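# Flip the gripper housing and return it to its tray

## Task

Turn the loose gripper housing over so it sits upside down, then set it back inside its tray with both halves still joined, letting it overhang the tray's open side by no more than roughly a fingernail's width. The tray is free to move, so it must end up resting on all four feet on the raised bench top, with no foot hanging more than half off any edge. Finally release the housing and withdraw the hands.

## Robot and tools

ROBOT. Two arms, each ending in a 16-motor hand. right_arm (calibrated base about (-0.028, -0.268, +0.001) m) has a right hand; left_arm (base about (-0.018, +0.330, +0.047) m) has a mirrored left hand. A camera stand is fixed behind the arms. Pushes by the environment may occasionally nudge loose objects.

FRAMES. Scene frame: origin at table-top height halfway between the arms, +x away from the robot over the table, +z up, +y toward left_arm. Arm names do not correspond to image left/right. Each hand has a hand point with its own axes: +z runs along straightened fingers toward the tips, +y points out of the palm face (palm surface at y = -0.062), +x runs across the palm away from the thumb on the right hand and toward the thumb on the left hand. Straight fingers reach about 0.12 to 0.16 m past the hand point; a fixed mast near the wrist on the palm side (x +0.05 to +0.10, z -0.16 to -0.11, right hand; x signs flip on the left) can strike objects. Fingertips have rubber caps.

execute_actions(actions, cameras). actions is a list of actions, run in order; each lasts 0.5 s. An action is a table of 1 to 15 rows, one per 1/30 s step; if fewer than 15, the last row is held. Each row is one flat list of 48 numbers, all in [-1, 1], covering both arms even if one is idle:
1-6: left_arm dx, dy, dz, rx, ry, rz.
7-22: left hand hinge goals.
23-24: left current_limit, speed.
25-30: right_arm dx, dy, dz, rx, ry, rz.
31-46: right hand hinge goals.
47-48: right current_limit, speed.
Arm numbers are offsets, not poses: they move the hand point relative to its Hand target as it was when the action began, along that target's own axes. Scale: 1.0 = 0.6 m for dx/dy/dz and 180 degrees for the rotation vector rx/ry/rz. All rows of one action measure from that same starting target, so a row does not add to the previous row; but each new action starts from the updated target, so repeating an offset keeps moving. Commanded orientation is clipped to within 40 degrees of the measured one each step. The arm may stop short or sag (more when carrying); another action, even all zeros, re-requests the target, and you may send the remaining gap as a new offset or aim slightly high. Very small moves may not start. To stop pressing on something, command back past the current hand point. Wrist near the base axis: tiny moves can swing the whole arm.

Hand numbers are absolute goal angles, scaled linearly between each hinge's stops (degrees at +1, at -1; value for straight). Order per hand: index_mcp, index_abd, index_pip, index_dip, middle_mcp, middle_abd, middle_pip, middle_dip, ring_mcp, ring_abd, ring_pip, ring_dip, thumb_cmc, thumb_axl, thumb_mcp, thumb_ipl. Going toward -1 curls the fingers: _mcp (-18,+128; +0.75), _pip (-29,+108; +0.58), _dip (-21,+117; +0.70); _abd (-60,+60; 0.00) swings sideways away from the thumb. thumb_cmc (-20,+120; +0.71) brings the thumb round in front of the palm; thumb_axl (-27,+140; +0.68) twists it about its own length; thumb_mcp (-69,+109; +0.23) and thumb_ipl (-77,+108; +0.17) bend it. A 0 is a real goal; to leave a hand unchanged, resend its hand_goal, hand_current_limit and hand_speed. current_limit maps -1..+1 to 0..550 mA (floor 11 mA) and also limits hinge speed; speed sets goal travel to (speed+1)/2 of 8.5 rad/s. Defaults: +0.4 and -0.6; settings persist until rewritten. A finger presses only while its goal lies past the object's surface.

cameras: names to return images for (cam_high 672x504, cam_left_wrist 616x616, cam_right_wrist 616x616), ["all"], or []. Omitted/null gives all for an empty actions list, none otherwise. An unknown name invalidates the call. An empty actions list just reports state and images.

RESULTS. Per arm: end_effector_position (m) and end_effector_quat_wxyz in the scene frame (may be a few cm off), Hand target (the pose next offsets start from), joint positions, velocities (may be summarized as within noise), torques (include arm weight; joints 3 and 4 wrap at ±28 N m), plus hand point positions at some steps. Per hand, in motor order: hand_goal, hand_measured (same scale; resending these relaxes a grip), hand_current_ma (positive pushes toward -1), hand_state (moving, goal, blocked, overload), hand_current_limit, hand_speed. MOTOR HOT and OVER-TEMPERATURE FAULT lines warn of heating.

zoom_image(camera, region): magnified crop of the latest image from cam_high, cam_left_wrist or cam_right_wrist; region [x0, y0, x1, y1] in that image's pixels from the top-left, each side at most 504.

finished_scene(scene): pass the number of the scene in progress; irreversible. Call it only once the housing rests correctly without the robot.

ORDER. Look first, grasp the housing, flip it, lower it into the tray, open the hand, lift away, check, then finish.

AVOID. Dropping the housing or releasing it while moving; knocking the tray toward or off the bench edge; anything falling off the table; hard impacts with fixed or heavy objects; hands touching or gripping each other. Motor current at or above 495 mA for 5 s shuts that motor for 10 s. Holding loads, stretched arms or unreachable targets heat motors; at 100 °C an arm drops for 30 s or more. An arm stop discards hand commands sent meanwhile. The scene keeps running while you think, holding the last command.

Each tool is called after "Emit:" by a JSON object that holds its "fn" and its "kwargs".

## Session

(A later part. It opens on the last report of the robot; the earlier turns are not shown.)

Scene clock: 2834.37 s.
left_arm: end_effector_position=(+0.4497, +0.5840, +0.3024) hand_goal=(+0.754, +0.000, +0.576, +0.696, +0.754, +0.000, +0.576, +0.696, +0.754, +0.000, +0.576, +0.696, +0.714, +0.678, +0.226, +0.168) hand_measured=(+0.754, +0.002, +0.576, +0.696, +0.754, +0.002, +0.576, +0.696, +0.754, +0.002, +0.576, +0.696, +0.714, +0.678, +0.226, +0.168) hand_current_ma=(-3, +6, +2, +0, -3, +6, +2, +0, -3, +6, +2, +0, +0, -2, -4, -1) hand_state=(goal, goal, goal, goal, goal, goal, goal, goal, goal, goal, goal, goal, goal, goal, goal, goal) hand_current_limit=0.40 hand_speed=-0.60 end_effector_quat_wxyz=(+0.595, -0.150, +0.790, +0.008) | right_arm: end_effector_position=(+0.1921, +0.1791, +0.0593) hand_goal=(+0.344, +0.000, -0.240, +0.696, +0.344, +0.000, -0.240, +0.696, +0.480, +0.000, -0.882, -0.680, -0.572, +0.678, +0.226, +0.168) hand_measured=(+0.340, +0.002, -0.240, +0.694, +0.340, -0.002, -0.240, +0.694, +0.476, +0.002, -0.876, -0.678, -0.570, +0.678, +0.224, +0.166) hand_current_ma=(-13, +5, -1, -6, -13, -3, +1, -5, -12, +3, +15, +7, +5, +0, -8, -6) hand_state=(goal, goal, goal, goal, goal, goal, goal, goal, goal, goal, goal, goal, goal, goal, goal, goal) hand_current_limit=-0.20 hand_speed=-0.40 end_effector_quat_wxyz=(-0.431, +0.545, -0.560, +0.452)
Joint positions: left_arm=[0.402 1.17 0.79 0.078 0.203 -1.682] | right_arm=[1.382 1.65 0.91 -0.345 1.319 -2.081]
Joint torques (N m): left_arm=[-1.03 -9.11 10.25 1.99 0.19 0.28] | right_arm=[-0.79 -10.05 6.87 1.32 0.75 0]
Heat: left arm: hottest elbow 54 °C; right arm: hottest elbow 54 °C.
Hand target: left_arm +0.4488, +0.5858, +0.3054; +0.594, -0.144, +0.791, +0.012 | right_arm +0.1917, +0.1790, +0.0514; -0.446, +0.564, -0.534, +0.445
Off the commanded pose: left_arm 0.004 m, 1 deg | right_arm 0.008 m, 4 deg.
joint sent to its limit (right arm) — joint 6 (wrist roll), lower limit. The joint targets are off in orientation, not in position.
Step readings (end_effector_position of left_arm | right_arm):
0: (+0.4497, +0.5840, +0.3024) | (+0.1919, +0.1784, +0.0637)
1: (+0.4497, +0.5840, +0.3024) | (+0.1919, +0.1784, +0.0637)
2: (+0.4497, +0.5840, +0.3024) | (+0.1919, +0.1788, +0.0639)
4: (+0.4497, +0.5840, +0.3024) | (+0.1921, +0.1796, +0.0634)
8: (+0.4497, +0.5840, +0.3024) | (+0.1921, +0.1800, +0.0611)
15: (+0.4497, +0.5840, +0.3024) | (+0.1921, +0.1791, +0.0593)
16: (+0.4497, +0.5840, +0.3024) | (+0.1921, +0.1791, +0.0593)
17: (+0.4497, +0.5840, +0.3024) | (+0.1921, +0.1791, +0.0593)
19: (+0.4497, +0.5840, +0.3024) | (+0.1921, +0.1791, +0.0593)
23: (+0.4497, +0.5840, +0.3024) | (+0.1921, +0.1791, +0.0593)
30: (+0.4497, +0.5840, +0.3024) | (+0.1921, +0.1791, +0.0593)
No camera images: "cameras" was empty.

Emit:
{"fn": "execute_actions", "kwargs": {"actions": [[[0,0,0,0,0,0,0.754,0,0.576,0.696,0.754,0,0.576,0.696,0.754,0,0.576,0.696,0.714,0.678,0.226,0.168,0.4,-0.6,0,0,0,0,0,0,0.0965,0,-0.2405,0.696,0.0965,0,-0.2405,0.696,0.48,0,-0.883,-0.681,-0.572,0.678,0.091,0.168,0.0,-0.88]],[[0,0,0,0,0,0,0.754,0,0.576,0.696,0.754,0,0.576,0.696,0.754,0,0.576,0.696,0.714,0.678,0.226,0.168,0.4,-0.6,0,0,0,0,0,0,0.0965,0,-0.2405,0.696,0.0965,0,-0.2405,0.696,0.48,0,-0.883,-0.681,-0.572,0.678,0.091,0.168,0.0,-0.88]]], "cameras": ["cam_right_wrist"]}}

Emit:
{"fn": "zoom_image", "kwargs": {"camera": "cam_right_wrist", "region": [300, 120, 540, 360]}}

Scene clock: 2842.57 s.
left_arm: end_effector_position=(+0.4497, +0.5840, +0.3024) hand_goal=(+0.754, +0.000, +0.576, +0.696, +0.754, +0.000, +0.576, +0.696, +0.754, +0.000, +0.576, +0.696, +0.714, +0.678, +0.226, +0.168) hand_measured=(+0.754, +0.002, +0.576, +0.696, +0.754, +0.002, +0.576, +0.696, +0.754, +0.002, +0.576, +0.696, +0.714, +0.678, +0.226, +0.168) hand_current_ma=(-3, +6, +2, +0, -3, +6, +2, +0, -3, +6, +2, +0, +0, -2, -4, -1) hand_state=(goal, goal, goal, goal, goal, goal, goal, goal, goal, goal, goal, goal, goal, goal, goal, goal) hand_current_limit=0.40 hand_speed=-0.60 end_effector_quat_wxyz=(+0.595, -0.150, +0.790, +0.008) | right_arm: end_effector_position=(+0.1936, +0.1791, +0.0610) hand_goal=(+0.096, +0.000, -0.240, +0.696, +0.096, +0.000, -0.240, +0.696, +0.480, +0.000, -0.882, -0.680, -0.572, +0.678, +0.092, +0.168) hand_measured=(+0.222, +0.002, -0.228, +0.702, +0.096, -0.002, -0.240, +0.694, +0.476, +0.002, -0.876, -0.678, -0.570, +0.678, +0.094, +0.166) hand_current_ma=(+275, +3, +36, +19, -1, -3, +1, -5, -12, +3, +15, +7, +5, +0, +6, -6) hand_state=(blocked, goal, goal, goal, goal, goal, goal, goal, goal, goal, goal, goal, goal, goal, goal, goal) hand_current_limit=0.00 hand_speed=-0.88 end_effector_quat_wxyz=(-0.433, +0.541, -0.560, +0.455)
Joint positions: left_arm=[0.402 1.17 0.79 0.078 0.203 -1.682] | right_arm=[1.382 1.65 0.91 -0.339 1.329 -2.081]
Joint torques (N m): left_arm=[-0.21 -9.05 10.19 1.92 0.15 0.28] | right_arm=[-0.38 -9.93 6.91 1.03 0.37 0.02]
Heat: left arm: hottest elbow 54 °C; right arm: hottest elbow 53 °C.
Hand target: left_arm +0.4488, +0.5858, +0.3054; +0.594, -0.144, +0.791, +0.012 | right_arm +0.1917, +0.1790, +0.0514; -0.446, +0.564, -0.534, +0.445
Off the commanded pose: left_arm 0.004 m, 1 deg | right_arm 0.010 m, 4 deg.
joint sent to its limit (right arm) — joint 6 (wrist roll), lower limit. The joint targets are off in orientation, not in position.
Step readings (end_effector_position of left_arm | right_arm):
0: (+0.4497, +0.5840, +0.3024) | (+0.1921, +0.1791, +0.0593)
1: (+0.4497, +0.5840, +0.3024) | (+0.1921, +0.1791, +0.0593)
2: (+0.4497, +0.5840, +0.3024) | (+0.1921, +0.1791, +0.0594)
4: (+0.4497, +0.5840, +0.3024) | (+0.1922, +0.1791, +0.0595)
8: (+0.4497, +0.5840, +0.3024) | (+0.1929, +0.1791, +0.0602)
15: (+0.4497, +0.5840, +0.3024) | (+0.1935, +0.1790, +0.0610)
16: (+0.4497, +0.5840, +0.3024) | (+0.1935, +0.1791, +0.0610)
17: (+0.4497, +0.5840, +0.3024) | (+0.1936, +0.1791, +0.0610)
19: (+0.4497, +0.5840, +0.3024) | (+0.1936, +0.1791, +0.0610)
23: (+0.4497, +0.5840, +0.3024) | (+0.1936, +0.1791, +0.0610)
30: (+0.4497, +0.5840, +0.3024) | (+0.1936, +0.1791, +0.0610)
camera_calibration:
cam_right_wrist: T_world_to_cam=[[-0.12864, 0.759042, -0.638206, -0.0460922], [-0.562047, 0.47441, 0.677523, -0.0591247], [0.81704, 0.445859, 0.365589, -0.132901], [0, 0, 0, 1]] pos_world=[0.0694252, 0.12229, 0.0592291]
Images, in order (width x height): cam_right_wrist 616x616.

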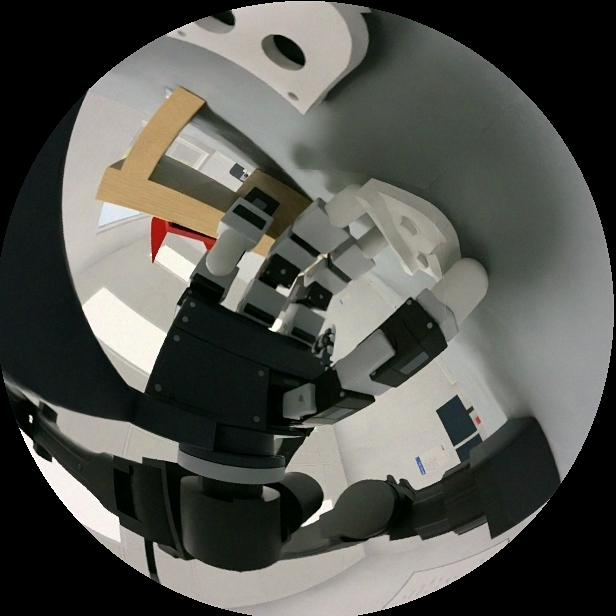

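Scaled by 2.100 from the camera's 616x616 image, which has a finer 880x880 frame.

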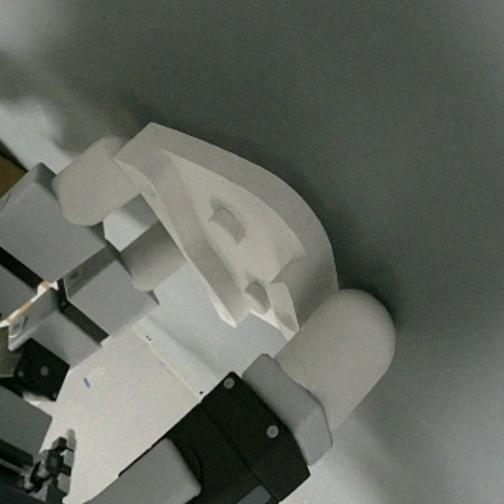

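Emit:
{"fn": "execute_actions", "kwargs": {"actions": [[[0,0,0,0,0,0,0.754,0,0.576,0.696,0.754,0,0.576,0.696,0.754,0,0.576,0.696,0.714,0.678,0.226,0.168,0.4,-0.6,0,0,0,0,0,0,0.0965,0,-0.2405,0.696,0.05,0,-0.2405,0.696,0.48,0,-0.883,-0.681,-0.572,0.678,0.051,0.168,0.1,-0.92]],[[0,0,0,0,0,0,0.754,0,0.576,0.696,0.754,0,0.576,0.696,0.754,0,0.576,0.696,0.714,0.678,0.226,0.168,0.4,-0.6,0,0,0,0,0,0,0.0965,0,-0.2405,0.696,0.05,0,-0.2405,0.696,0.48,0,-0.883,-0.681,-0.572,0.678,0.051,0.168,0.1,-0.92]]], "cameras": ["cam_right_wrist"]}}

Emit:
{"fn": "zoom_image", "kwargs": {"camera": "cam_right_wrist", "region": [300, 120, 540, 360]}}

Scene clock: 2853.73 s.
left_arm: end_effector_position=(+0.4497, +0.5840, +0.3024) hand_goal=(+0.754, +0.000, +0.576, +0.696, +0.754, +0.000, +0.576, +0.696, +0.754, +0.000, +0.576, +0.696, +0.714, +0.678, +0.226, +0.168) hand_measured=(+0.754, +0.002, +0.576, +0.696, +0.754, +0.002, +0.576, +0.696, +0.754, +0.002, +0.576, +0.696, +0.714, +0.678, +0.226, +0.168) hand_current_ma=(-3, +6, +2, +0, -3, +6, +2, +0, -3, +6, +2, +0, +0, -2, -4, -1) hand_state=(goal, goal, goal, goal, goal, goal, goal, goal, goal, goal, goal, goal, goal, goal, goal, goal) hand_current_limit=0.40 hand_speed=-0.60 end_effector_quat_wxyz=(+0.595, -0.150, +0.790, +0.008) | right_arm: end_effector_position=(+0.1936, +0.1790, +0.0611) hand_goal=(+0.096, +0.000, -0.240, +0.696, +0.050, +0.000, -0.240, +0.696, +0.480, +0.000, -0.882, -0.680, -0.572, +0.678, +0.052, +0.168) hand_measured=(+0.220, +0.002, -0.226, +0.704, +0.074, -0.002, -0.234, +0.696, +0.476, +0.002, -0.876, -0.678, -0.564, +0.678, +0.076, +0.170) hand_current_ma=(+303, +3, +44, +25, +83, -4, +13, +2, -12, +3, +15, +7, +22, +0, +104, +10) hand_state=(blocked, goal, goal, goal, blocked, goal, goal, goal, goal, goal, goal, goal, goal, goal, blocked, goal) hand_current_limit=0.10 hand_speed=-0.92 end_effector_quat_wxyz=(-0.433, +0.540, -0.560, +0.455)
Joint positions: left_arm=[0.402 1.17 0.79 0.078 0.203 -1.682] | right_arm=[1.382 1.65 0.91 -0.339 1.33 -2.081]
Joint torques (N m): left_arm=[-0.5 -9.76 10.29 1.98 0.13 0.26] | right_arm=[-0.56 -10.34 6.86 1.1 0.37 0]
Heat: left arm: hottest elbow 54 °C; right arm: hottest elbow 53 °C.
Hand target: left_arm +0.4488, +0.5858, +0.3054; +0.594, -0.144, +0.791, +0.012 | right_arm +0.1917, +0.1790, +0.0514; -0.446, +0.564, -0.534, +0.445
Off the commanded pose: left_arm 0.004 m, 1 deg | right_arm 0.010 m, 4 deg.
joint sent to its limit (right arm) — joint 6 (wrist roll), lower limit. The joint targets are off in orientation, not in position.
Step readings (end_effector_position of left_arm | right_arm):
0: (+0.4497, +0.5840, +0.3024) | (+0.1936, +0.1791, +0.0610)
1: (+0.4497, +0.5840, +0.3024) | (+0.1936, +0.1791, +0.0610)
2: (+0.4497, +0.5840, +0.3024) | (+0.1936, +0.1790, +0.0611)
4: (+0.4497, +0.5840, +0.3024) | (+0.1936, +0.1790, +0.0611)
8: (+0.4497, +0.5840, +0.3024) | (+0.1936, +0.1790, +0.0611)
15: (+0.4497, +0.5840, +0.3024) | (+0.1936, +0.1790, +0.0611)
16: (+0.4497, +0.5840, +0.3024) | (+0.1936, +0.1790, +0.0611)
17: (+0.4497, +0.5840, +0.3024) | (+0.1936, +0.1790, +0.0611)
19: (+0.4497, +0.5840, +0.3024) | (+0.1936, +0.1790, +0.0611)
23: (+0.4497, +0.5840, +0.3024) | (+0.1936, +0.1790, +0.0611)
30: (+0.4497, +0.5840, +0.3024) | (+0.1936, +0.1790, +0.0611)
camera_calibration:
cam_right_wrist: T_world_to_cam=[[-0.127971, 0.759004, -0.638386, -0.0460348], [-0.562357, 0.474669, 0.677085, -0.0590046], [0.816932, 0.445648, 0.366088, -0.132935], [0, 0, 0, 1]] pos_world=[0.0695258, 0.12219, 0.0592289]
Images, in order (width x height): cam_right_wrist 616x616.

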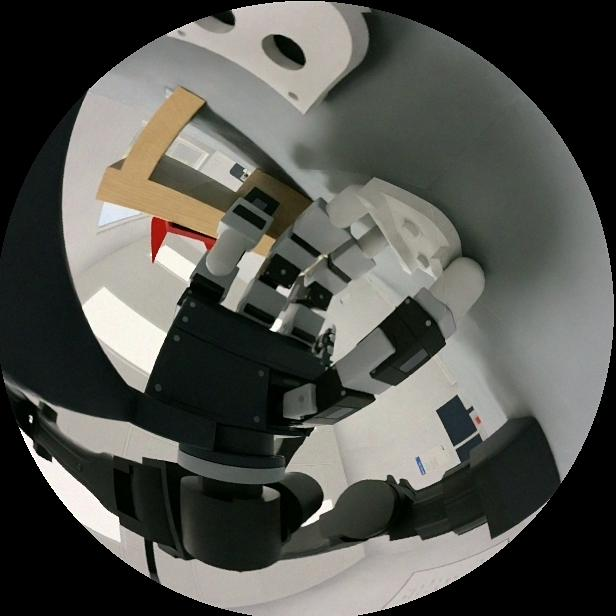

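Scaled by 2.100 from the camera's 616x616 image, which has a finer 880x880 frame.

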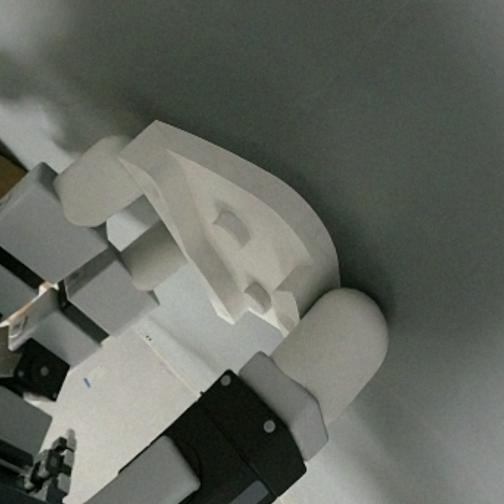

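Emit:
{"fn": "execute_actions", "kwargs": {"actions": [[[0,0,0,0,0,0,0.754,0,0.576,0.696,0.754,0,0.576,0.696,0.754,0,0.576,0.696,0.714,0.678,0.226,0.168,0.4,-0.6,0,-0.0652,-0.0139,0,0,0,0.0965,0,-0.2405,0.696,0.05,0,-0.2405,0.696,0.48,0,-0.883,-0.681,-0.572,0.678,0.051,0.168,0.1,-0.92]],[[0,0,0,0,0,0,0.754,0,0.576,0.696,0.754,0,0.576,0.696,0.754,0,0.576,0.696,0.714,0.678,0.226,0.168,0.4,-0.6,0,-0.0652,-0.0139,0,0,0,0.0965,0,-0.2405,0.696,0.05,0,-0.2405,0.696,0.48,0,-0.883,-0.681,-0.572,0.678,0.051,0.168,0.1,-0.92]]], "cameras": ["cam_high","cam_right_wrist"]}}

Emit:
{"fn": "zoom_image", "kwargs": {"camera": "cam_right_wrist", "region": [300, 120, 540, 360]}}

Scene clock: 2863.33 s.
left_arm: end_effector_position=(+0.4497, +0.5840, +0.3024) hand_goal=(+0.754, +0.000, +0.576, +0.696, +0.754, +0.000, +0.576, +0.696, +0.754, +0.000, +0.576, +0.696, +0.714, +0.678, +0.226, +0.168) hand_measured=(+0.754, +0.002, +0.576, +0.696, +0.754, +0.002, +0.576, +0.696, +0.754, +0.002, +0.576, +0.696, +0.714, +0.678, +0.226, +0.168) hand_current_ma=(-3, +6, +2, +0, -3, +6, +2, +0, -3, +6, +2, +0, +0, -2, -4, -1) hand_state=(goal, goal, goal, goal, goal, goal, goal, goal, goal, goal, goal, goal, goal, goal, goal, goal) hand_current_limit=0.40 hand_speed=-0.60 end_effector_quat_wxyz=(+0.595, -0.150, +0.790, +0.008) | right_arm: end_effector_position=(+0.1907, +0.1650, +0.1126) hand_goal=(+0.096, +0.000, -0.240, +0.696, +0.050, +0.000, -0.240, +0.696, +0.480, +0.000, -0.882, -0.680, -0.572, +0.678, +0.052, +0.168) hand_measured=(+0.120, +0.004, -0.232, +0.700, +0.070, -0.002, -0.234, +0.698, +0.476, +0.002, -0.876, -0.678, -0.564, +0.678, +0.072, +0.174) hand_current_ma=(+89, +10, +23, +11, +70, -4, +19, +5, -12, +3, +15, +7, +26, +1, +92, +25) hand_state=(blocked, goal, goal, goal, blocked, goal, goal, goal, goal, goal, goal, goal, goal, goal, blocked, goal) hand_current_limit=0.10 hand_speed=-0.92 end_effector_quat_wxyz=(-0.417, +0.555, -0.550, +0.465)
Joint positions: left_arm=[0.402 1.17 0.79 0.078 0.203 -1.682] | right_arm=[1.382 1.539 0.957 -0.548 1.324 -2.081]
Joint torques (N m): left_arm=[-0.67 -9.82 10.17 1.98 0.16 0.25] | right_arm=[-0.67 -11.16 11.06 0.35 0.68 -0.02]
Heat: left arm: hottest elbow 54 °C; right arm: hottest elbow 52 °C.
Hand target: left_arm +0.4488, +0.5858, +0.3054; +0.594, -0.144, +0.791, +0.012 | right_arm +0.1914, +0.1809, +0.1314; -0.446, +0.564, -0.534, +0.445
Off the commanded pose: left_arm 0.004 m, 1 deg | right_arm 0.025 m, 5 deg.
joint sent to its limit (right arm) — joint 6 (wrist roll), lower limit. The joint targets are off in orientation, not in position.
Step readings (end_effector_position of left_arm | right_arm):
0: (+0.4497, +0.5840, +0.3024) | (+0.1936, +0.1790, +0.0611)
1: (+0.4497, +0.5840, +0.3024) | (+0.1936, +0.1790, +0.0611)
2: (+0.4497, +0.5840, +0.3024) | (+0.1935, +0.1784, +0.0609)
4: (+0.4497, +0.5840, +0.3024) | (+0.1929, +0.1753, +0.0620)
8: (+0.4497, +0.5840, +0.3024) | (+0.1910, +0.1678, +0.0663)
15: (+0.4497, +0.5840, +0.3024) | (+0.1906, +0.1649, +0.0706)
16: (+0.4497, +0.5840, +0.3024) | (+0.1905, +0.1646, +0.0706)
17: (+0.4497, +0.5840, +0.3024) | (+0.1903, +0.1631, +0.0712)
19: (+0.4497, +0.5840, +0.3024) | (+0.1897, +0.1592, +0.0750)
23: (+0.4497, +0.5840, +0.3024) | (+0.1896, +0.1587, +0.0940)
30: (+0.4497, +0.5840, +0.3024) | (+0.1908, +0.1662, +0.1130)
camera_calibration:
cam_right_wrist: T_world_to_cam=[[-0.13875, 0.725855, -0.673709, 0.00854883], [-0.554662, 0.50662, 0.660065, -0.0937838], [0.820426, 0.465265, 0.33231, -0.143279], [0, 0, 0, 1]] pos_world=[0.0667176, 0.10797, 0.115276]
Images, in order (width x height): cam_high 672x504, cam_right_wrist 616x616.

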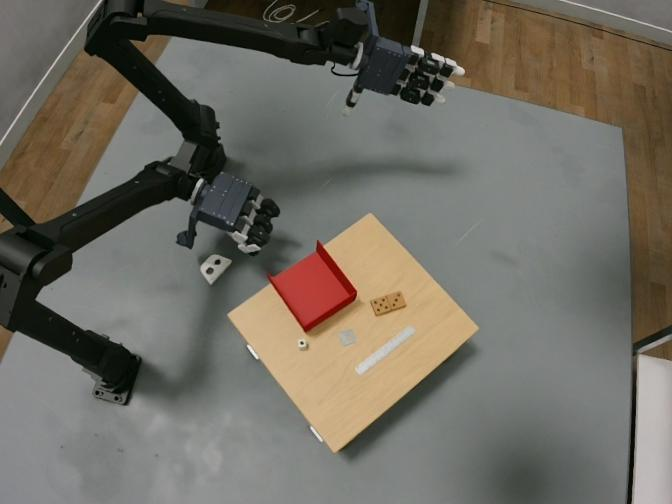

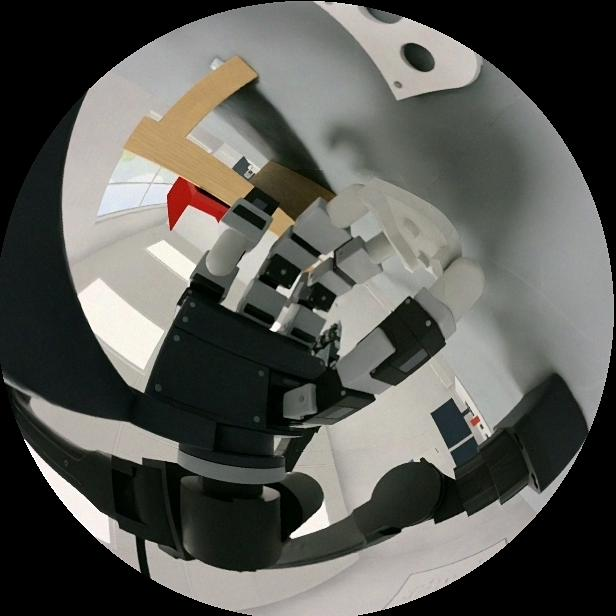

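Scaled by 2.100 from the camera's 616x616 image, which has a finer 880x880 frame.

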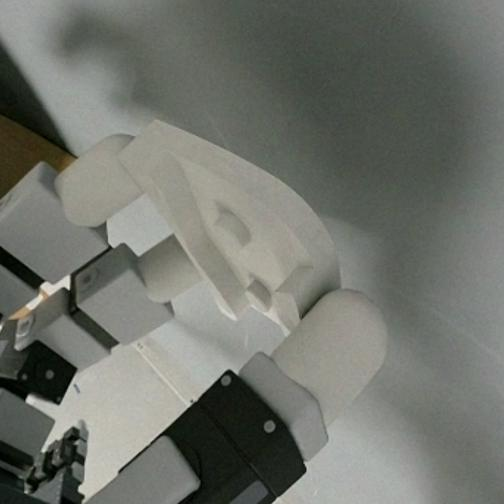

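Emit:
{"fn": "execute_actions", "kwargs": {"actions": [[[0,0,0,0,0,0,0.754,0,0.576,0.696,0.754,0,0.576,0.696,0.754,0,0.576,0.696,0.714,0.678,0.226,0.168,0.4,-0.6,0,-0.0815,-0.0173,0,0,0,0.05,0,-0.2405,0.696,0.02,0,-0.2405,0.696,0.48,0,-0.883,-0.681,-0.572,0.678,0.01,0.168,0.1,-0.92]],[[0,0,0,0,0,0,0.754,0,0.576,0.696,0.754,0,0.576,0.696,0.754,0,0.576,0.696,0.714,0.678,0.226,0.168,0.4,-0.6,0,-0.0815,-0.0173,0,0,0,0.05,0,-0.2405,0.696,0.02,0,-0.2405,0.696,0.48,0,-0.883,-0.681,-0.572,0.678,0.01,0.168,0.1,-0.92]],[[0,0,0,0,0,0,0.754,0,0.576,0.696,0.754,0,0.576,0.696,0.754,0,0.576,0.696,0.714,0.678,0.226,0.168,0.4,-0.6,0,-0.0815,-0.0173,0,0,0,0.05,0,-0.2405,0.696,0.02,0,-0.2405,0.696,0.48,0,-0.883,-0.681,-0.572,0.678,0.01,0.168,0.1,-0.92]],[[0,0,0,0,0,0,0.754,0,0.576,0.696,0.754,0,0.576,0.696,0.754,0,0.576,0.696,0.714,0.678,0.226,0.168,0.4,-0.6,0,-0.05,-0.0106,0,0,0,0.05,0,-0.2405,0.696,0.02,0,-0.2405,0.696,0.48,0,-0.883,-0.681,-0.572,0.678,0.01,0.168,0.1,-0.92]]], "cameras": ["cam_high","cam_right_wrist"]}}

Emit:
{"fn": "zoom_image", "kwargs": {"camera": "cam_high", "region": [250, 220, 380, 350]}}

Emit:
{"fn": "zoom_image", "kwargs": {"camera": "cam_right_wrist", "region": [160, 0, 500, 340]}}

Scene clock: 2897.27 s.
left_arm: end_effector_position=(+0.4497, +0.5840, +0.3024) hand_goal=(+0.754, +0.000, +0.576, +0.696, +0.754, +0.000, +0.576, +0.696, +0.754, +0.000, +0.576, +0.696, +0.714, +0.678, +0.226, +0.168) hand_measured=(+0.754, +0.002, +0.576, +0.696, +0.754, +0.002, +0.576, +0.696, +0.754, +0.002, +0.576, +0.696, +0.714, +0.678, +0.226, +0.168) hand_current_ma=(-3, +6, +2, +0, -3, +6, +2, +0, -3, +6, +2, +0, +0, -2, -4, -1) hand_state=(goal, goal, goal, goal, goal, goal, goal, goal, goal, goal, goal, goal, goal, goal, goal, goal) hand_current_limit=0.40 hand_speed=-0.60 end_effector_quat_wxyz=(+0.595, -0.150, +0.790, +0.008) | right_arm: end_effector_position=(+0.1919, +0.1749, +0.2828) hand_goal=(+0.050, +0.000, -0.240, +0.696, +0.020, +0.000, -0.240, +0.696, +0.480, +0.000, -0.882, -0.680, -0.572, +0.678, +0.010, +0.168) hand_measured=(+0.106, +0.004, -0.222, +0.704, +0.058, -0.002, -0.228, +0.700, +0.476, +0.002, -0.876, -0.678, -0.564, +0.678, +0.072, +0.182) hand_current_ma=(+226, +9, +56, +26, +150, -4, +34, +12, -12, +3, +15, +7, +26, +1, +302, +59) hand_state=(blocked, goal, goal, goal, blocked, goal, goal, goal, goal, goal, goal, goal, goal, goal, blocked, goal) hand_current_limit=0.10 hand_speed=-0.92 end_effector_quat_wxyz=(-0.411, +0.559, -0.546, +0.468)
Joint positions: left_arm=[0.402 1.17 0.79 0.078 0.203 -1.682] | right_arm=[1.382 1.415 1.303 -1.035 1.324 -2.083]
Joint torques (N m): left_arm=[-1.26 -9.29 10.1 1.94 0.16 0.29] | right_arm=[-0.44 -11.52 13.42 0.43 0.74 -0.01]
Heat: left arm: hottest elbow 54 °C; right arm: hottest elbow 55 °C.
Hand target: left_arm +0.4488, +0.5858, +0.3054; +0.594, -0.144, +0.791, +0.012 | right_arm +0.1910, +0.1857, +0.3118; -0.446, +0.564, -0.533, +0.445
Off the commanded pose: left_arm 0.004 m, 1 deg | right_arm 0.031 m, 5 deg.
joint sent to its limit (right arm) — joint 6 (wrist roll), lower limit. The joint targets are off in orientation, not in position.
Step readings (end_effector_position of left_arm | right_arm):
0: (+0.4497, +0.5840, +0.3024) | (+0.1907, +0.1650, +0.1126)
1: (+0.4497, +0.5840, +0.3024) | (+0.1906, +0.1649, +0.1127)
2: (+0.4497, +0.5840, +0.3024) | (+0.1904, +0.1637, +0.1133)
4: (+0.4497, +0.5840, +0.3024) | (+0.1900, +0.1608, +0.1173)
8: (+0.4497, +0.5840, +0.3024) | (+0.1901, +0.1618, +0.1388)
15: (+0.4497, +0.5840, +0.3024) | (+0.1912, +0.1685, +0.1618)
16: (+0.4497, +0.5840, +0.3024) | (+0.1911, +0.1680, +0.1616)
17: (+0.4497, +0.5840, +0.3024) | (+0.1909, +0.1663, +0.1620)
19: (+0.4497, +0.5840, +0.3024) | (+0.1904, +0.1633, +0.1655)
23: (+0.4497, +0.5840, +0.3024) | (+0.1908, +0.1657, +0.1859)
30: (+0.4497, +0.5840, +0.3024) | (+0.1915, +0.1706, +0.2090)
31: (+0.4497, +0.5840, +0.3024) | (+0.1915, +0.1705, +0.2094)
32: (+0.4497, +0.5840, +0.3024) | (+0.1913, +0.1688, +0.2100)
34: (+0.4497, +0.5840, +0.3024) | (+0.1908, +0.1661, +0.2144)
38: (+0.4497, +0.5840, +0.3024) | (+0.1915, +0.1704, +0.2366)
45: (+0.4497, +0.5840, +0.3024) | (+0.1918, +0.1736, +0.2566)
46: (+0.4497, +0.5840, +0.3024) | (+0.1918, +0.1732, +0.2566)
47: (+0.4497, +0.5840, +0.3024) | (+0.1916, +0.1720, +0.2570)
49: (+0.4497, +0.5840, +0.3024) | (+0.1913, +0.1699, +0.2601)
53: (+0.4497, +0.5840, +0.3024) | (+0.1918, +0.1734, +0.2748)
60: (+0.4497, +0.5840, +0.3024) | (+0.1920, +0.1755, +0.2830)
camera_calibration:
cam_right_wrist: T_world_to_cam=[[-0.14138, 0.713697, -0.686038, 0.122296], [-0.553496, 0.517571, 0.652505, -0.210415], [0.820764, 0.47197, 0.321854, -0.203699], [0, 0, 0, 1]] pos_world=[0.0680152, 0.117762, 0.286757]
Images, in order (width x height): cam_high 672x504, cam_right_wrist 616x616.

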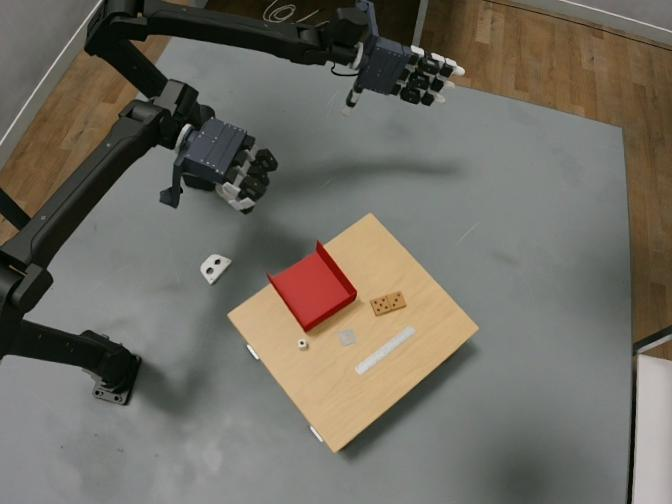

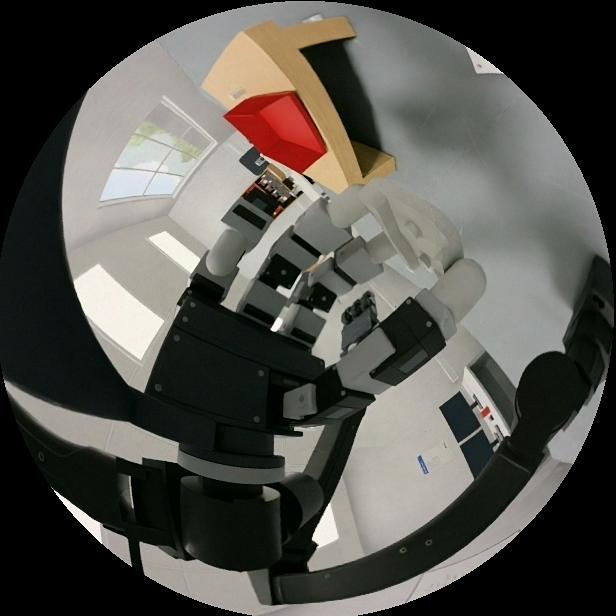

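Scaled by 3.877 from the camera's 672x504 image, which has a finer 960x720 frame.

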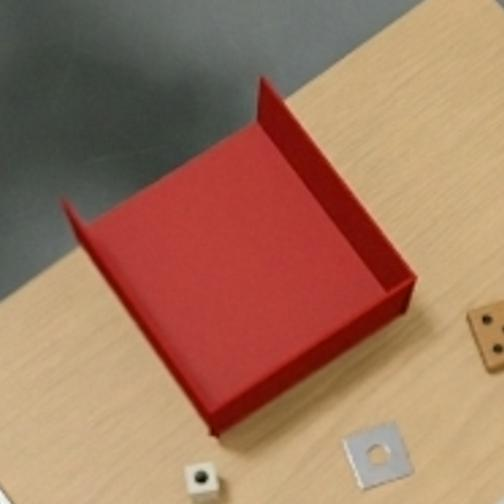

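Scaled by 1.482 from the camera's 616x616 image, which has a finer 880x880 frame.

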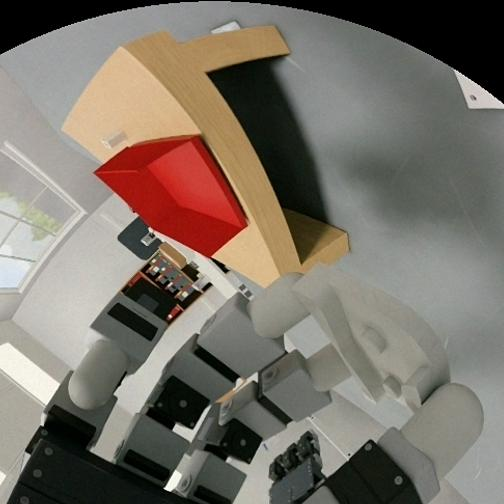

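Emit:
{"fn": "execute_actions", "kwargs": {"actions": [[[0,0,0,0,0,0,0.754,0,0.576,0.696,0.754,0,0.576,0.696,0.754,0,0.576,0.696,0.714,0.678,0.226,0.168,0.4,-0.6,0.060,-0.0192,0.0665,0,0.058,0.0123,0.05,0,-0.2405,0.696,0.02,0,-0.2405,0.696,0.48,0,-0.883,-0.681,-0.572,0.678,0.01,0.168,0.1,-0.92]],[[0,0,0,0,0,0,0.754,0,0.576,0.696,0.754,0,0.576,0.696,0.754,0,0.576,0.696,0.714,0.678,0.226,0.168,0.4,-0.6,0.0463,-0.0212,0.0762,0,0.058,0.0123,0.05,0,-0.2405,0.696,0.02,0,-0.2405,0.696,0.48,0,-0.883,-0.681,-0.572,0.678,0.01,0.168,0.1,-0.92]],[[0,0,0,0,0,0,0.754,0,0.576,0.696,0.754,0,0.576,0.696,0.754,0,0.576,0.696,0.714,0.678,0.226,0.168,0.4,-0.6,0.0307,-0.0227,0.0833,0,0.058,0.0123,0.05,0,-0.2405,0.696,0.02,0,-0.2405,0.696,0.48,0,-0.883,-0.681,-0.572,0.678,0.01,0.168,0.1,-0.92]],[[0,0,0,0,0,0,0.754,0,0.576,0.696,0.754,0,0.576,0.696,0.754,0,0.576,0.696,0.714,0.678,0.226,0.168,0.4,-0.6,0.0145,-0.0237,0.0873,0,0,0,0.05,0,-0.2405,0.696,0.02,0,-0.2405,0.696,0.48,0,-0.883,-0.681,-0.572,0.678,0.01,0.168,0.1,-0.92]]], "cameras": ["cam_high","cam_right_wrist"]}}

Emit:
{"fn": "zoom_image", "kwargs": {"camera": "cam_right_wrist", "region": [160, 0, 560, 400]}}

Scene clock: 2931.20 s.
left_arm: end_effector_position=(+0.4497, +0.5840, +0.3024) hand_goal=(+0.754, +0.000, +0.576, +0.696, +0.754, +0.000, +0.576, +0.696, +0.754, +0.000, +0.576, +0.696, +0.714, +0.678, +0.226, +0.168) hand_measured=(+0.754, +0.002, +0.576, +0.696, +0.754, +0.002, +0.576, +0.696, +0.754, +0.002, +0.576, +0.696, +0.714, +0.678, +0.226, +0.168) hand_current_ma=(-3, +6, +2, +0, -3, +6, +2, +0, -3, +6, +2, +0, +0, -2, -4, -1) hand_state=(goal, goal, goal, goal, goal, goal, goal, goal, goal, goal, goal, goal, goal, goal, goal, goal) hand_current_limit=0.40 hand_speed=-0.60 end_effector_quat_wxyz=(+0.595, -0.150, +0.790, +0.008) | right_arm: end_effector_position=(+0.3630, +0.0457, +0.3130) hand_goal=(+0.050, +0.000, -0.240, +0.696, +0.020, +0.000, -0.240, +0.696, +0.480, +0.000, -0.882, -0.680, -0.572, +0.678, +0.010, +0.168) hand_measured=(+0.104, +0.004, -0.222, +0.706, +0.058, -0.002, -0.228, +0.700, +0.476, +0.002, -0.876, -0.678, -0.564, +0.678, +0.072, +0.182) hand_current_ma=(+220, +9, +59, +27, +143, -4, +37, +13, -13, +3, +14, +7, +26, +1, +303, +65) hand_state=(blocked, goal, goal, goal, blocked, goal, goal, goal, goal, goal, goal, goal, goal, goal, blocked, goal) hand_current_limit=0.10 hand_speed=-0.92 end_effector_quat_wxyz=(+0.293, -0.395, +0.663, -0.565)
Joint positions: left_arm=[0.402 1.17 0.79 0.078 0.203 -1.682] | right_arm=[0.957 1.501 1.475 -1.407 1.377 -1.77]
Joint torques (N m): left_arm=[-0.79 -9.76 10.21 2.06 0.16 0.27] | right_arm=[-0.38 -13.68 9.83 0.68 0.75 -0.03]
Heat: left arm: hottest elbow 54 °C; right arm: hottest elbow 60 °C.
Hand target: left_arm +0.4488, +0.5858, +0.3054; +0.594, -0.144, +0.791, +0.012 | right_arm +0.3615, +0.0477, +0.3278; +0.311, -0.392, +0.666, -0.554
Off the commanded pose: left_arm 0.004 m, 1 deg | right_arm 0.015 m, 2 deg.
Step readings (end_effector_position of left_arm | right_arm):
0: (+0.4497, +0.5840, +0.3024) | (+0.1919, +0.1749, +0.2828)
1: (+0.4497, +0.5840, +0.3024) | (+0.1920, +0.1746, +0.2827)
2: (+0.4497, +0.5840, +0.3024) | (+0.1938, +0.1727, +0.2829)
4: (+0.4497, +0.5840, +0.3024) | (+0.1994, +0.1662, +0.2831)
8: (+0.4497, +0.5840, +0.3024) | (+0.2205, +0.1501, +0.2834)
15: (+0.4497, +0.5840, +0.3024) | (+0.2328, +0.1411, +0.2835)
16: (+0.4497, +0.5840, +0.3024) | (+0.2330, +0.1408, +0.2835)
17: (+0.4497, +0.5840, +0.3024) | (+0.2342, +0.1387, +0.2843)
19: (+0.4497, +0.5840, +0.3024) | (+0.2394, +0.1300, +0.2864)
23: (+0.4497, +0.5840, +0.3024) | (+0.2606, +0.1083, +0.2935)
30: (+0.4497, +0.5840, +0.3024) | (+0.2724, +0.0979, +0.3069)
31: (+0.4497, +0.5840, +0.3024) | (+0.2725, +0.0983, +0.3074)
32: (+0.4497, +0.5840, +0.3024) | (+0.2737, +0.0976, +0.3077)
34: (+0.4497, +0.5840, +0.3024) | (+0.2796, +0.0926, +0.3077)
38: (+0.4497, +0.5840, +0.3024) | (+0.3013, +0.0734, +0.3067)
45: (+0.4497, +0.5840, +0.3024) | (+0.3137, +0.0647, +0.3076)
46: (+0.4497, +0.5840, +0.3024) | (+0.3140, +0.0653, +0.3077)
47: (+0.4497, +0.5840, +0.3024) | (+0.3157, +0.0651, +0.3081)
49: (+0.4497, +0.5840, +0.3024) | (+0.3235, +0.0645, +0.3088)
53: (+0.4497, +0.5840, +0.3024) | (+0.3474, +0.0508, +0.3100)
60: (+0.4497, +0.5840, +0.3024) | (+0.3630, +0.0441, +0.3101)
camera_calibration:
cam_right_wrist: T_world_to_cam=[[0.247323, 0.690693, -0.67954, 0.11737], [-0.257316, 0.722965, 0.641179, -0.181975], [0.934141, 0.016278, 0.356532, -0.324052], [0, 0, 0, 1]] pos_world=[0.226857, 0.0557692, 0.311971]
Images, in order (width x height): cam_high 672x504, cam_right_wrist 616x616.

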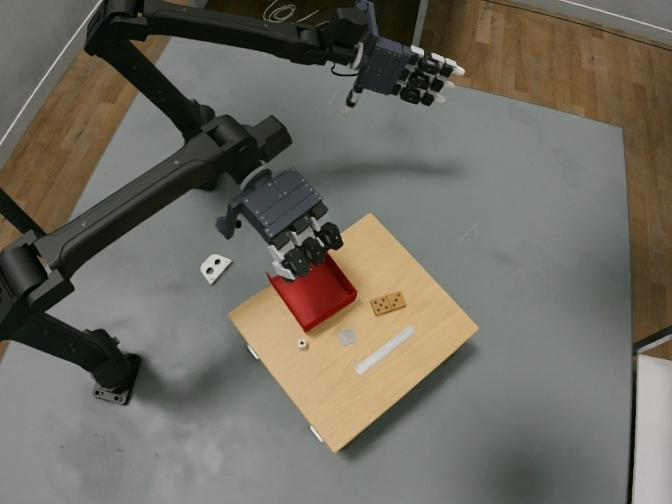

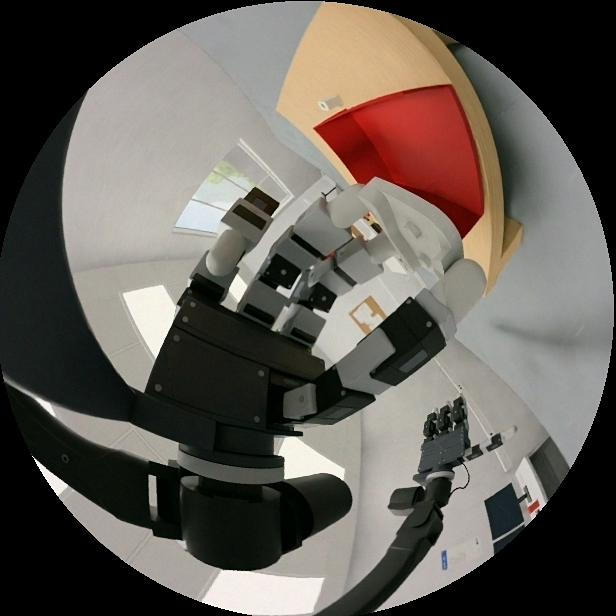

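Scaled by 1.260 from the camera's 616x616 image, which has a finer 880x880 frame.

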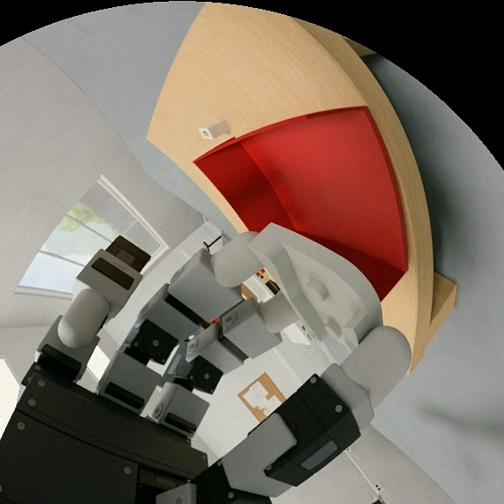

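Emit:
{"fn": "execute_actions", "kwargs": {"actions": [[[0,0,0,0,0,0,0.754,0,0.576,0.696,0.754,0,0.576,0.696,0.754,0,0.576,0.696,0.714,0.678,0.226,0.168,0.4,-0.6,0.023,-0.0172,0.081,0,0,0,0.05,0,-0.2405,0.696,0.02,0,-0.2405,0.696,0.48,0,-0.883,-0.681,-0.572,0.678,0.01,0.168,0.1,-0.92]],[[0,0,0,0,0,0,0.754,0,0.576,0.696,0.754,0,0.576,0.696,0.754,0,0.576,0.696,0.714,0.678,0.226,0.168,0.4,-0.6,0,0.0652,0.0139,0,0,0,0.05,0,-0.2405,0.696,0.02,0,-0.2405,0.696,0.48,0,-0.883,-0.681,-0.572,0.678,0.01,0.168,0.1,-0.92]]], "cameras": ["cam_high","cam_right_wrist"]}}

Emit:
{"fn": "zoom_image", "kwargs": {"camera": "cam_right_wrist", "region": [160, 0, 560, 400]}}

Scene clock: 2962.50 s.
left_arm: end_effector_position=(+0.4497, +0.5840, +0.3024) hand_goal=(+0.754, +0.000, +0.576, +0.696, +0.754, +0.000, +0.576, +0.696, +0.754, +0.000, +0.576, +0.696, +0.714, +0.678, +0.226, +0.168) hand_measured=(+0.754, +0.002, +0.576, +0.696, +0.754, +0.002, +0.576, +0.696, +0.754, +0.002, +0.576, +0.696, +0.714, +0.678, +0.226, +0.168) hand_current_ma=(-3, +6, +2, +0, -3, +6, +2, +0, -3, +6, +2, +0, +0, -2, -4, -1) hand_state=(goal, goal, goal, goal, goal, goal, goal, goal, goal, goal, goal, goal, goal, goal, goal, goal) hand_current_limit=0.40 hand_speed=-0.60 end_effector_quat_wxyz=(+0.595, -0.150, +0.790, +0.008) | right_arm: end_effector_position=(+0.3967, +0.0082, +0.2839) hand_goal=(+0.050, +0.000, -0.240, +0.696, +0.020, +0.000, -0.240, +0.696, +0.480, +0.000, -0.882, -0.680, -0.572, +0.678, +0.010, +0.168) hand_measured=(+0.104, +0.004, -0.222, +0.706, +0.058, -0.002, -0.228, +0.700, +0.476, +0.002, -0.876, -0.678, -0.564, +0.678, +0.072, +0.182) hand_current_ma=(+219, +8, +59, +27, +143, -5, +37, +13, -13, +3, +14, +7, +26, +1, +303, +65) hand_state=(blocked, goal, goal, goal, blocked, goal, goal, goal, goal, goal, goal, goal, goal, goal, blocked, goal) hand_current_limit=0.10 hand_speed=-0.92 end_effector_quat_wxyz=(+0.287, -0.378, +0.679, -0.560)
Joint positions: left_arm=[0.402 1.17 0.79 0.078 0.203 -1.682] | right_arm=[0.844 1.43 1.309 -0.987 1.336 -2.079]
Joint torques (N m): left_arm=[-0.5 -9.88 10.33 1.92 0.15 0.26] | right_arm=[-0.97 -11.05 9.33 1.35 0.77 -0.04]
Heat: left arm: hottest elbow 54 °C; right arm: hottest elbow 62 °C.
Hand target: left_arm +0.4488, +0.5858, +0.3054; +0.594, -0.144, +0.791, +0.012 | right_arm +0.3978, +0.0098, +0.2888; +0.310, -0.392, +0.666, -0.554
Off the commanded pose: left_arm 0.004 m, 1 deg | right_arm 0.005 m, 3 deg.
joint sent to its limit (right arm) — joint 6 (wrist roll), lower limit. The joint targets are off in orientation, not in position.
Step readings (end_effector_position of left_arm | right_arm):
0: (+0.4497, +0.5840, +0.3024) | (+0.3630, +0.0457, +0.3130)
1: (+0.4497, +0.5840, +0.3024) | (+0.3632, +0.0457, +0.3130)
2: (+0.4497, +0.5840, +0.3024) | (+0.3646, +0.0459, +0.3134)
4: (+0.4497, +0.5840, +0.3024) | (+0.3724, +0.0442, +0.3146)
8: (+0.4497, +0.5840, +0.3024) | (+0.3919, +0.0257, +0.3172)
15: (+0.4497, +0.5840, +0.3024) | (+0.4016, +0.0121, +0.3209)
16: (+0.4497, +0.5840, +0.3024) | (+0.4015, +0.0122, +0.3206)
17: (+0.4497, +0.5840, +0.3024) | (+0.4016, +0.0123, +0.3194)
19: (+0.4497, +0.5840, +0.3024) | (+0.4008, +0.0119, +0.3119)
23: (+0.4497, +0.5840, +0.3024) | (+0.3967, +0.0082, +0.2895)
30: (+0.4497, +0.5840, +0.3024) | (+0.3965, +0.0080, +0.2838)
camera_calibration:
cam_right_wrist: T_world_to_cam=[[0.272699, 0.701202, -0.65875, 0.099107], [-0.229396, 0.712341, 0.663286, -0.144724], [0.934352, -0.0297629, 0.355107, -0.343894], [0, 0, 0, 1]] pos_world=[0.261093, 0.0233639, 0.2834]
Images, in order (width x height): cam_high 672x504, cam_right_wrist 616x616.

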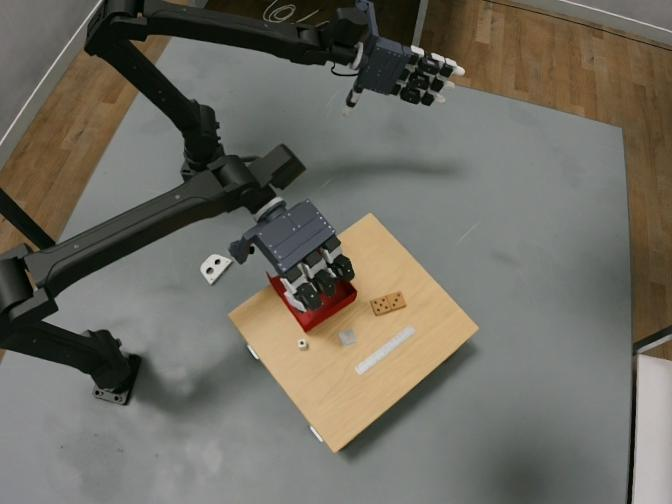

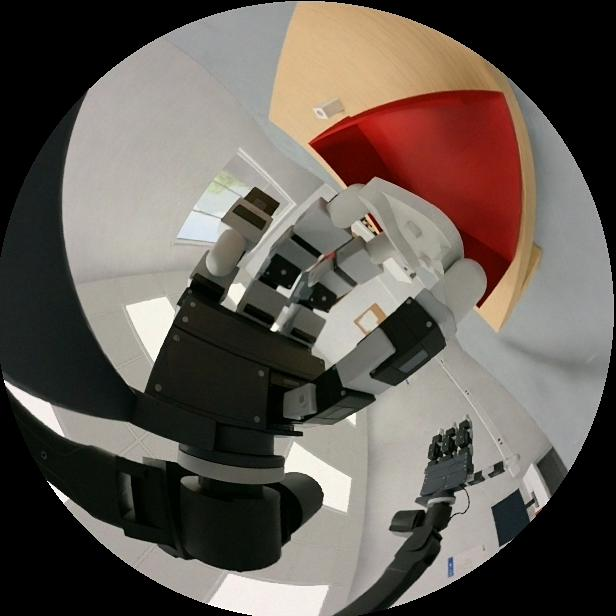

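Scaled by 1.260 from the camera's 616x616 image, which has a finer 880x880 frame.

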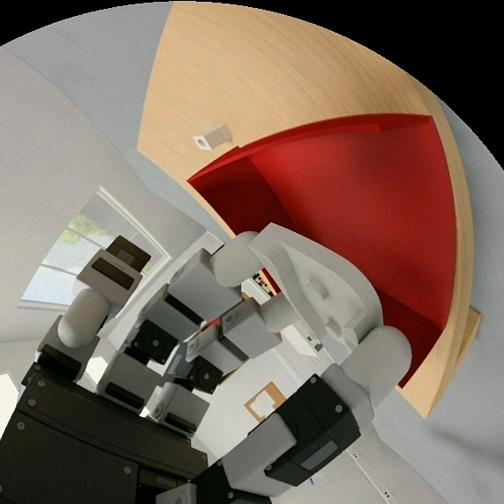

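Emit:
{"fn": "execute_actions", "kwargs": {"actions": [[[0,0,0,0,0,0,0.754,0,0.576,0.696,0.754,0,0.576,0.696,0.754,0,0.576,0.696,0.714,0.678,0.226,0.168,0.4,-0.6,0,0.0489,0.0104,0,0,0,0.05,0,-0.2405,0.696,0.02,0,-0.2405,0.696,0.48,0,-0.883,-0.681,-0.572,0.678,0.01,0.168,0.1,-0.92]],[[0,0,0,0,0,0,0.754,0,0.576,0.696,0.754,0,0.576,0.696,0.754,0,0.576,0.696,0.714,0.678,0.226,0.168,0.4,-0.6,0,0.0245,0.0052,0,0,0,0.05,0,-0.2405,0.696,0.02,0,-0.2405,0.696,0.48,0,-0.883,-0.681,-0.572,0.678,0.01,0.168,0.1,-0.92]]], "cameras": ["cam_right_wrist"]}}

Emit:
{"fn": "zoom_image", "kwargs": {"camera": "cam_right_wrist", "region": [160, 0, 560, 400]}}

Scene clock: 2976.13 s.
left_arm: end_effector_position=(+0.4497, +0.5840, +0.3024) hand_goal=(+0.754, +0.000, +0.576, +0.696, +0.754, +0.000, +0.576, +0.696, +0.754, +0.000, +0.576, +0.696, +0.714, +0.678, +0.226, +0.168) hand_measured=(+0.754, +0.002, +0.576, +0.696, +0.754, +0.002, +0.576, +0.696, +0.754, +0.002, +0.576, +0.696, +0.714, +0.678, +0.226, +0.168) hand_current_ma=(-3, +6, +2, +0, -3, +6, +2, +0, -3, +6, +2, +0, +0, -2, -4, -1) hand_state=(goal, goal, goal, goal, goal, goal, goal, goal, goal, goal, goal, goal, goal, goal, goal, goal) hand_current_limit=0.40 hand_speed=-0.60 end_effector_quat_wxyz=(+0.595, -0.150, +0.790, +0.008) | right_arm: end_effector_position=(+0.3951, +0.0064, +0.2485) hand_goal=(+0.050, +0.000, -0.240, +0.696, +0.020, +0.000, -0.240, +0.696, +0.480, +0.000, -0.882, -0.680, -0.572, +0.678, +0.010, +0.168) hand_measured=(+0.104, +0.004, -0.222, +0.706, +0.058, -0.002, -0.228, +0.700, +0.476, +0.002, -0.876, -0.678, -0.564, +0.678, +0.072, +0.182) hand_current_ma=(+219, +8, +59, +27, +143, -5, +37, +13, -13, +3, +14, +7, +26, +1, +303, +65) hand_state=(blocked, goal, goal, goal, blocked, goal, goal, goal, goal, goal, goal, goal, goal, goal, blocked, goal) hand_current_limit=0.10 hand_speed=-0.92 end_effector_quat_wxyz=(+0.295, -0.373, +0.681, -0.557)
Joint positions: left_arm=[0.402 1.17 0.79 0.078 0.203 -1.682] | right_arm=[0.844 1.43 1.211 -0.868 1.336 -2.081]
Joint torques (N m): left_arm=[-0.73 -8.64 10.07 1.98 0.12 0.29] | right_arm=[-0.73 -9.7 9.05 1.43 0.74 -0.02]
Heat: left arm: hottest elbow 54 °C; right arm: hottest elbow 59 °C.
Hand target: left_arm +0.4488, +0.5858, +0.3054; +0.594, -0.144, +0.791, +0.012 | right_arm +0.3979, +0.0087, +0.2438; +0.311, -0.392, +0.666, -0.554
Off the commanded pose: left_arm 0.004 m, 1 deg | right_arm 0.006 m, 3 deg.
joint sent to its limit (right arm) — joint 6 (wrist roll), lower limit. The joint targets are off in orientation, not in position.
Step readings (end_effector_position of left_arm | right_arm):
0: (+0.4497, +0.5840, +0.3024) | (+0.3967, +0.0082, +0.2839)
1: (+0.4497, +0.5840, +0.3024) | (+0.3968, +0.0083, +0.2838)
2: (+0.4497, +0.5840, +0.3024) | (+0.3971, +0.0087, +0.2826)
4: (+0.4497, +0.5840, +0.3024) | (+0.3978, +0.0095, +0.2774)
8: (+0.4497, +0.5840, +0.3024) | (+0.3950, +0.0062, +0.2622)
15: (+0.4497, +0.5840, +0.3024) | (+0.3952, +0.0066, +0.2590)
16: (+0.4497, +0.5840, +0.3024) | (+0.3953, +0.0067, +0.2591)
17: (+0.4497, +0.5840, +0.3024) | (+0.3955, +0.0069, +0.2585)
19: (+0.4497, +0.5840, +0.3024) | (+0.3961, +0.0076, +0.2566)
23: (+0.4497, +0.5840, +0.3024) | (+0.3949, +0.0062, +0.2500)
30: (+0.4497, +0.5840, +0.3024) | (+0.3950, +0.0063, +0.2485)
camera_calibration:
cam_right_wrist: T_world_to_cam=[[0.280089, 0.711382, -0.644582, 0.0710394], [-0.237875, 0.701948, 0.67133, -0.118931], [0.930035, -0.0347022, 0.365828, -0.330724], [0, 0, 0, 1]] pos_world=[0.259397, 0.0214702, 0.24662]
Images, in order (width x height): cam_right_wrist 616x616.

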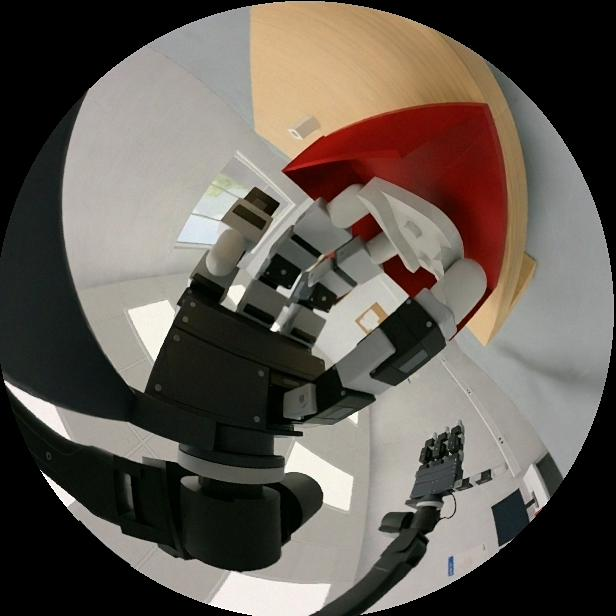

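Scaled by 1.260 from the camera's 616x616 image, which has a finer 880x880 frame.

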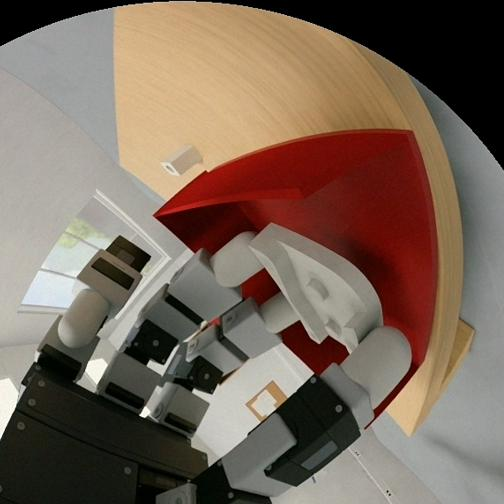

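Emit:
{"fn": "execute_actions", "kwargs": {"actions": [[[0,0,0,0,0,0,0.754,0,0.576,0.696,0.754,0,0.576,0.696,0.754,0,0.576,0.696,0.714,0.678,0.226,0.168,0.4,-0.6,0,0.0245,0.0052,0,0,0,0.05,0,-0.2405,0.696,0.02,0,-0.2405,0.696,0.48,0,-0.883,-0.681,-0.572,0.678,0.01,0.168,0.1,-0.92]],[[0,0,0,0,0,0,0.754,0,0.576,0.696,0.754,0,0.576,0.696,0.754,0,0.576,0.696,0.714,0.678,0.226,0.168,0.4,-0.6,0,0,0,0,0,0,0.05,0,-0.2405,0.696,0.02,0,-0.2405,0.696,0.48,0,-0.883,-0.681,-0.572,0.678,0.01,0.168,0.1,-0.92]]], "cameras": ["cam_right_wrist"]}}

Emit:
{"fn": "zoom_image", "kwargs": {"camera": "cam_right_wrist", "region": [160, 0, 560, 400]}}

Scene clock: 2984.53 s.
left_arm: end_effector_position=(+0.4497, +0.5840, +0.3024) hand_goal=(+0.754, +0.000, +0.576, +0.696, +0.754, +0.000, +0.576, +0.696, +0.754, +0.000, +0.576, +0.696, +0.714, +0.678, +0.226, +0.168) hand_measured=(+0.754, +0.002, +0.576, +0.696, +0.754, +0.002, +0.576, +0.696, +0.754, +0.002, +0.576, +0.696, +0.714, +0.678, +0.226, +0.168) hand_current_ma=(-3, +6, +2, +0, -3, +6, +2, +0, -3, +6, +2, +0, +0, -2, -4, -1) hand_state=(goal, goal, goal, goal, goal, goal, goal, goal, goal, goal, goal, goal, goal, goal, goal, goal) hand_current_limit=0.40 hand_speed=-0.60 end_effector_quat_wxyz=(+0.595, -0.150, +0.790, +0.008) | right_arm: end_effector_position=(+0.3950, +0.0062, +0.2333) hand_goal=(+0.050, +0.000, -0.240, +0.696, +0.020, +0.000, -0.240, +0.696, +0.480, +0.000, -0.882, -0.680, -0.572, +0.678, +0.010, +0.168) hand_measured=(+0.104, +0.004, -0.222, +0.706, +0.058, -0.002, -0.228, +0.700, +0.476, +0.002, -0.876, -0.678, -0.564, +0.678, +0.072, +0.182) hand_current_ma=(+219, +8, +59, +27, +143, -5, +37, +13, -13, +3, +14, +7, +26, +1, +302, +65) hand_state=(blocked, goal, goal, goal, blocked, goal, goal, goal, goal, goal, goal, goal, goal, goal, blocked, goal) hand_current_limit=0.10 hand_speed=-0.92 end_effector_quat_wxyz=(+0.294, -0.373, +0.681, -0.557)
Joint positions: left_arm=[0.402 1.17 0.79 0.078 0.203 -1.682] | right_arm=[0.844 1.439 1.181 -0.829 1.336 -2.081]
Joint torques (N m): left_arm=[-0.91 -9.17 10.21 2.03 0.15 0.25] | right_arm=[-0.85 -9.82 9.06 1.39 0.71 0.01]
Heat: left arm: hottest elbow 54 °C; right arm: hottest elbow 60 °C.
Hand target: left_arm +0.4488, +0.5858, +0.3054; +0.594, -0.144, +0.791, +0.012 | right_arm +0.3979, +0.0083, +0.2289; +0.310, -0.392, +0.666, -0.554
Off the commanded pose: left_arm 0.004 m, 1 deg | right_arm 0.006 m, 3 deg.
joint sent to its limit (right arm) — joint 6 (wrist roll), lower limit. The joint targets are off in orientation, not in position.
Step readings (end_effector_position of left_arm | right_arm):
0: (+0.4497, +0.5840, +0.3024) | (+0.3951, +0.0064, +0.2485)
1: (+0.4497, +0.5840, +0.3024) | (+0.3951, +0.0064, +0.2485)
2: (+0.4497, +0.5840, +0.3024) | (+0.3953, +0.0066, +0.2480)
4: (+0.4497, +0.5840, +0.3024) | (+0.3955, +0.0069, +0.2456)
8: (+0.4497, +0.5840, +0.3024) | (+0.3945, +0.0057, +0.2377)
15: (+0.4497, +0.5840, +0.3024) | (+0.3949, +0.0061, +0.2332)
16: (+0.4497, +0.5840, +0.3024) | (+0.3949, +0.0062, +0.2333)
17: (+0.4497, +0.5840, +0.3024) | (+0.3950, +0.0062, +0.2333)
19: (+0.4497, +0.5840, +0.3024) | (+0.3950, +0.0062, +0.2333)
23: (+0.4497, +0.5840, +0.3024) | (+0.3950, +0.0062, +0.2333)
30: (+0.4497, +0.5840, +0.3024) | (+0.3950, +0.0062, +0.2333)
camera_calibration:
cam_right_wrist: T_world_to_cam=[[0.279613, 0.710841, -0.645384, 0.0616611], [-0.237491, 0.702515, 0.670873, -0.108685], [0.930277, -0.0343123, 0.365251, -0.32501], [0, 0, 0, 1]] pos_world=[0.259296, 0.0213699, 0.231419]
Images, in order (width x height): cam_right_wrist 616x616.

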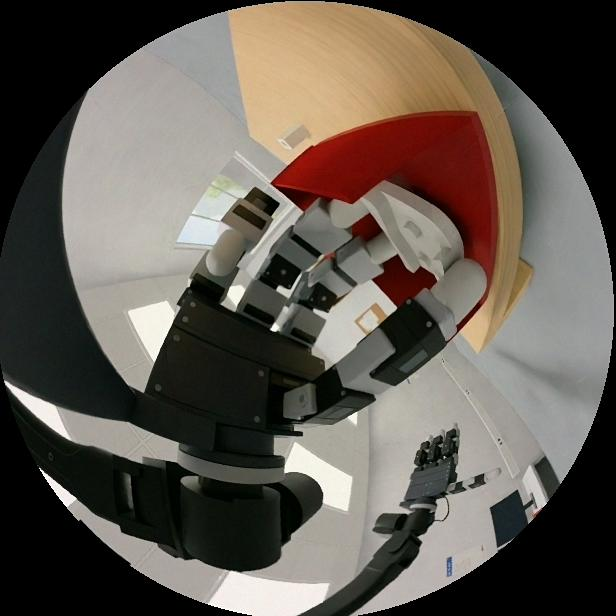

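Scaled by 1.260 from the camera's 616x616 image, which has a finer 880x880 frame.

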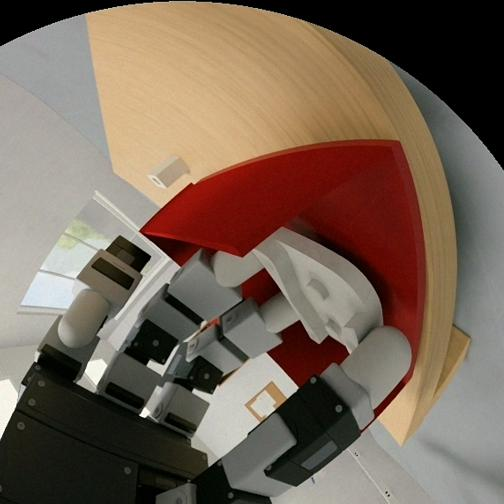

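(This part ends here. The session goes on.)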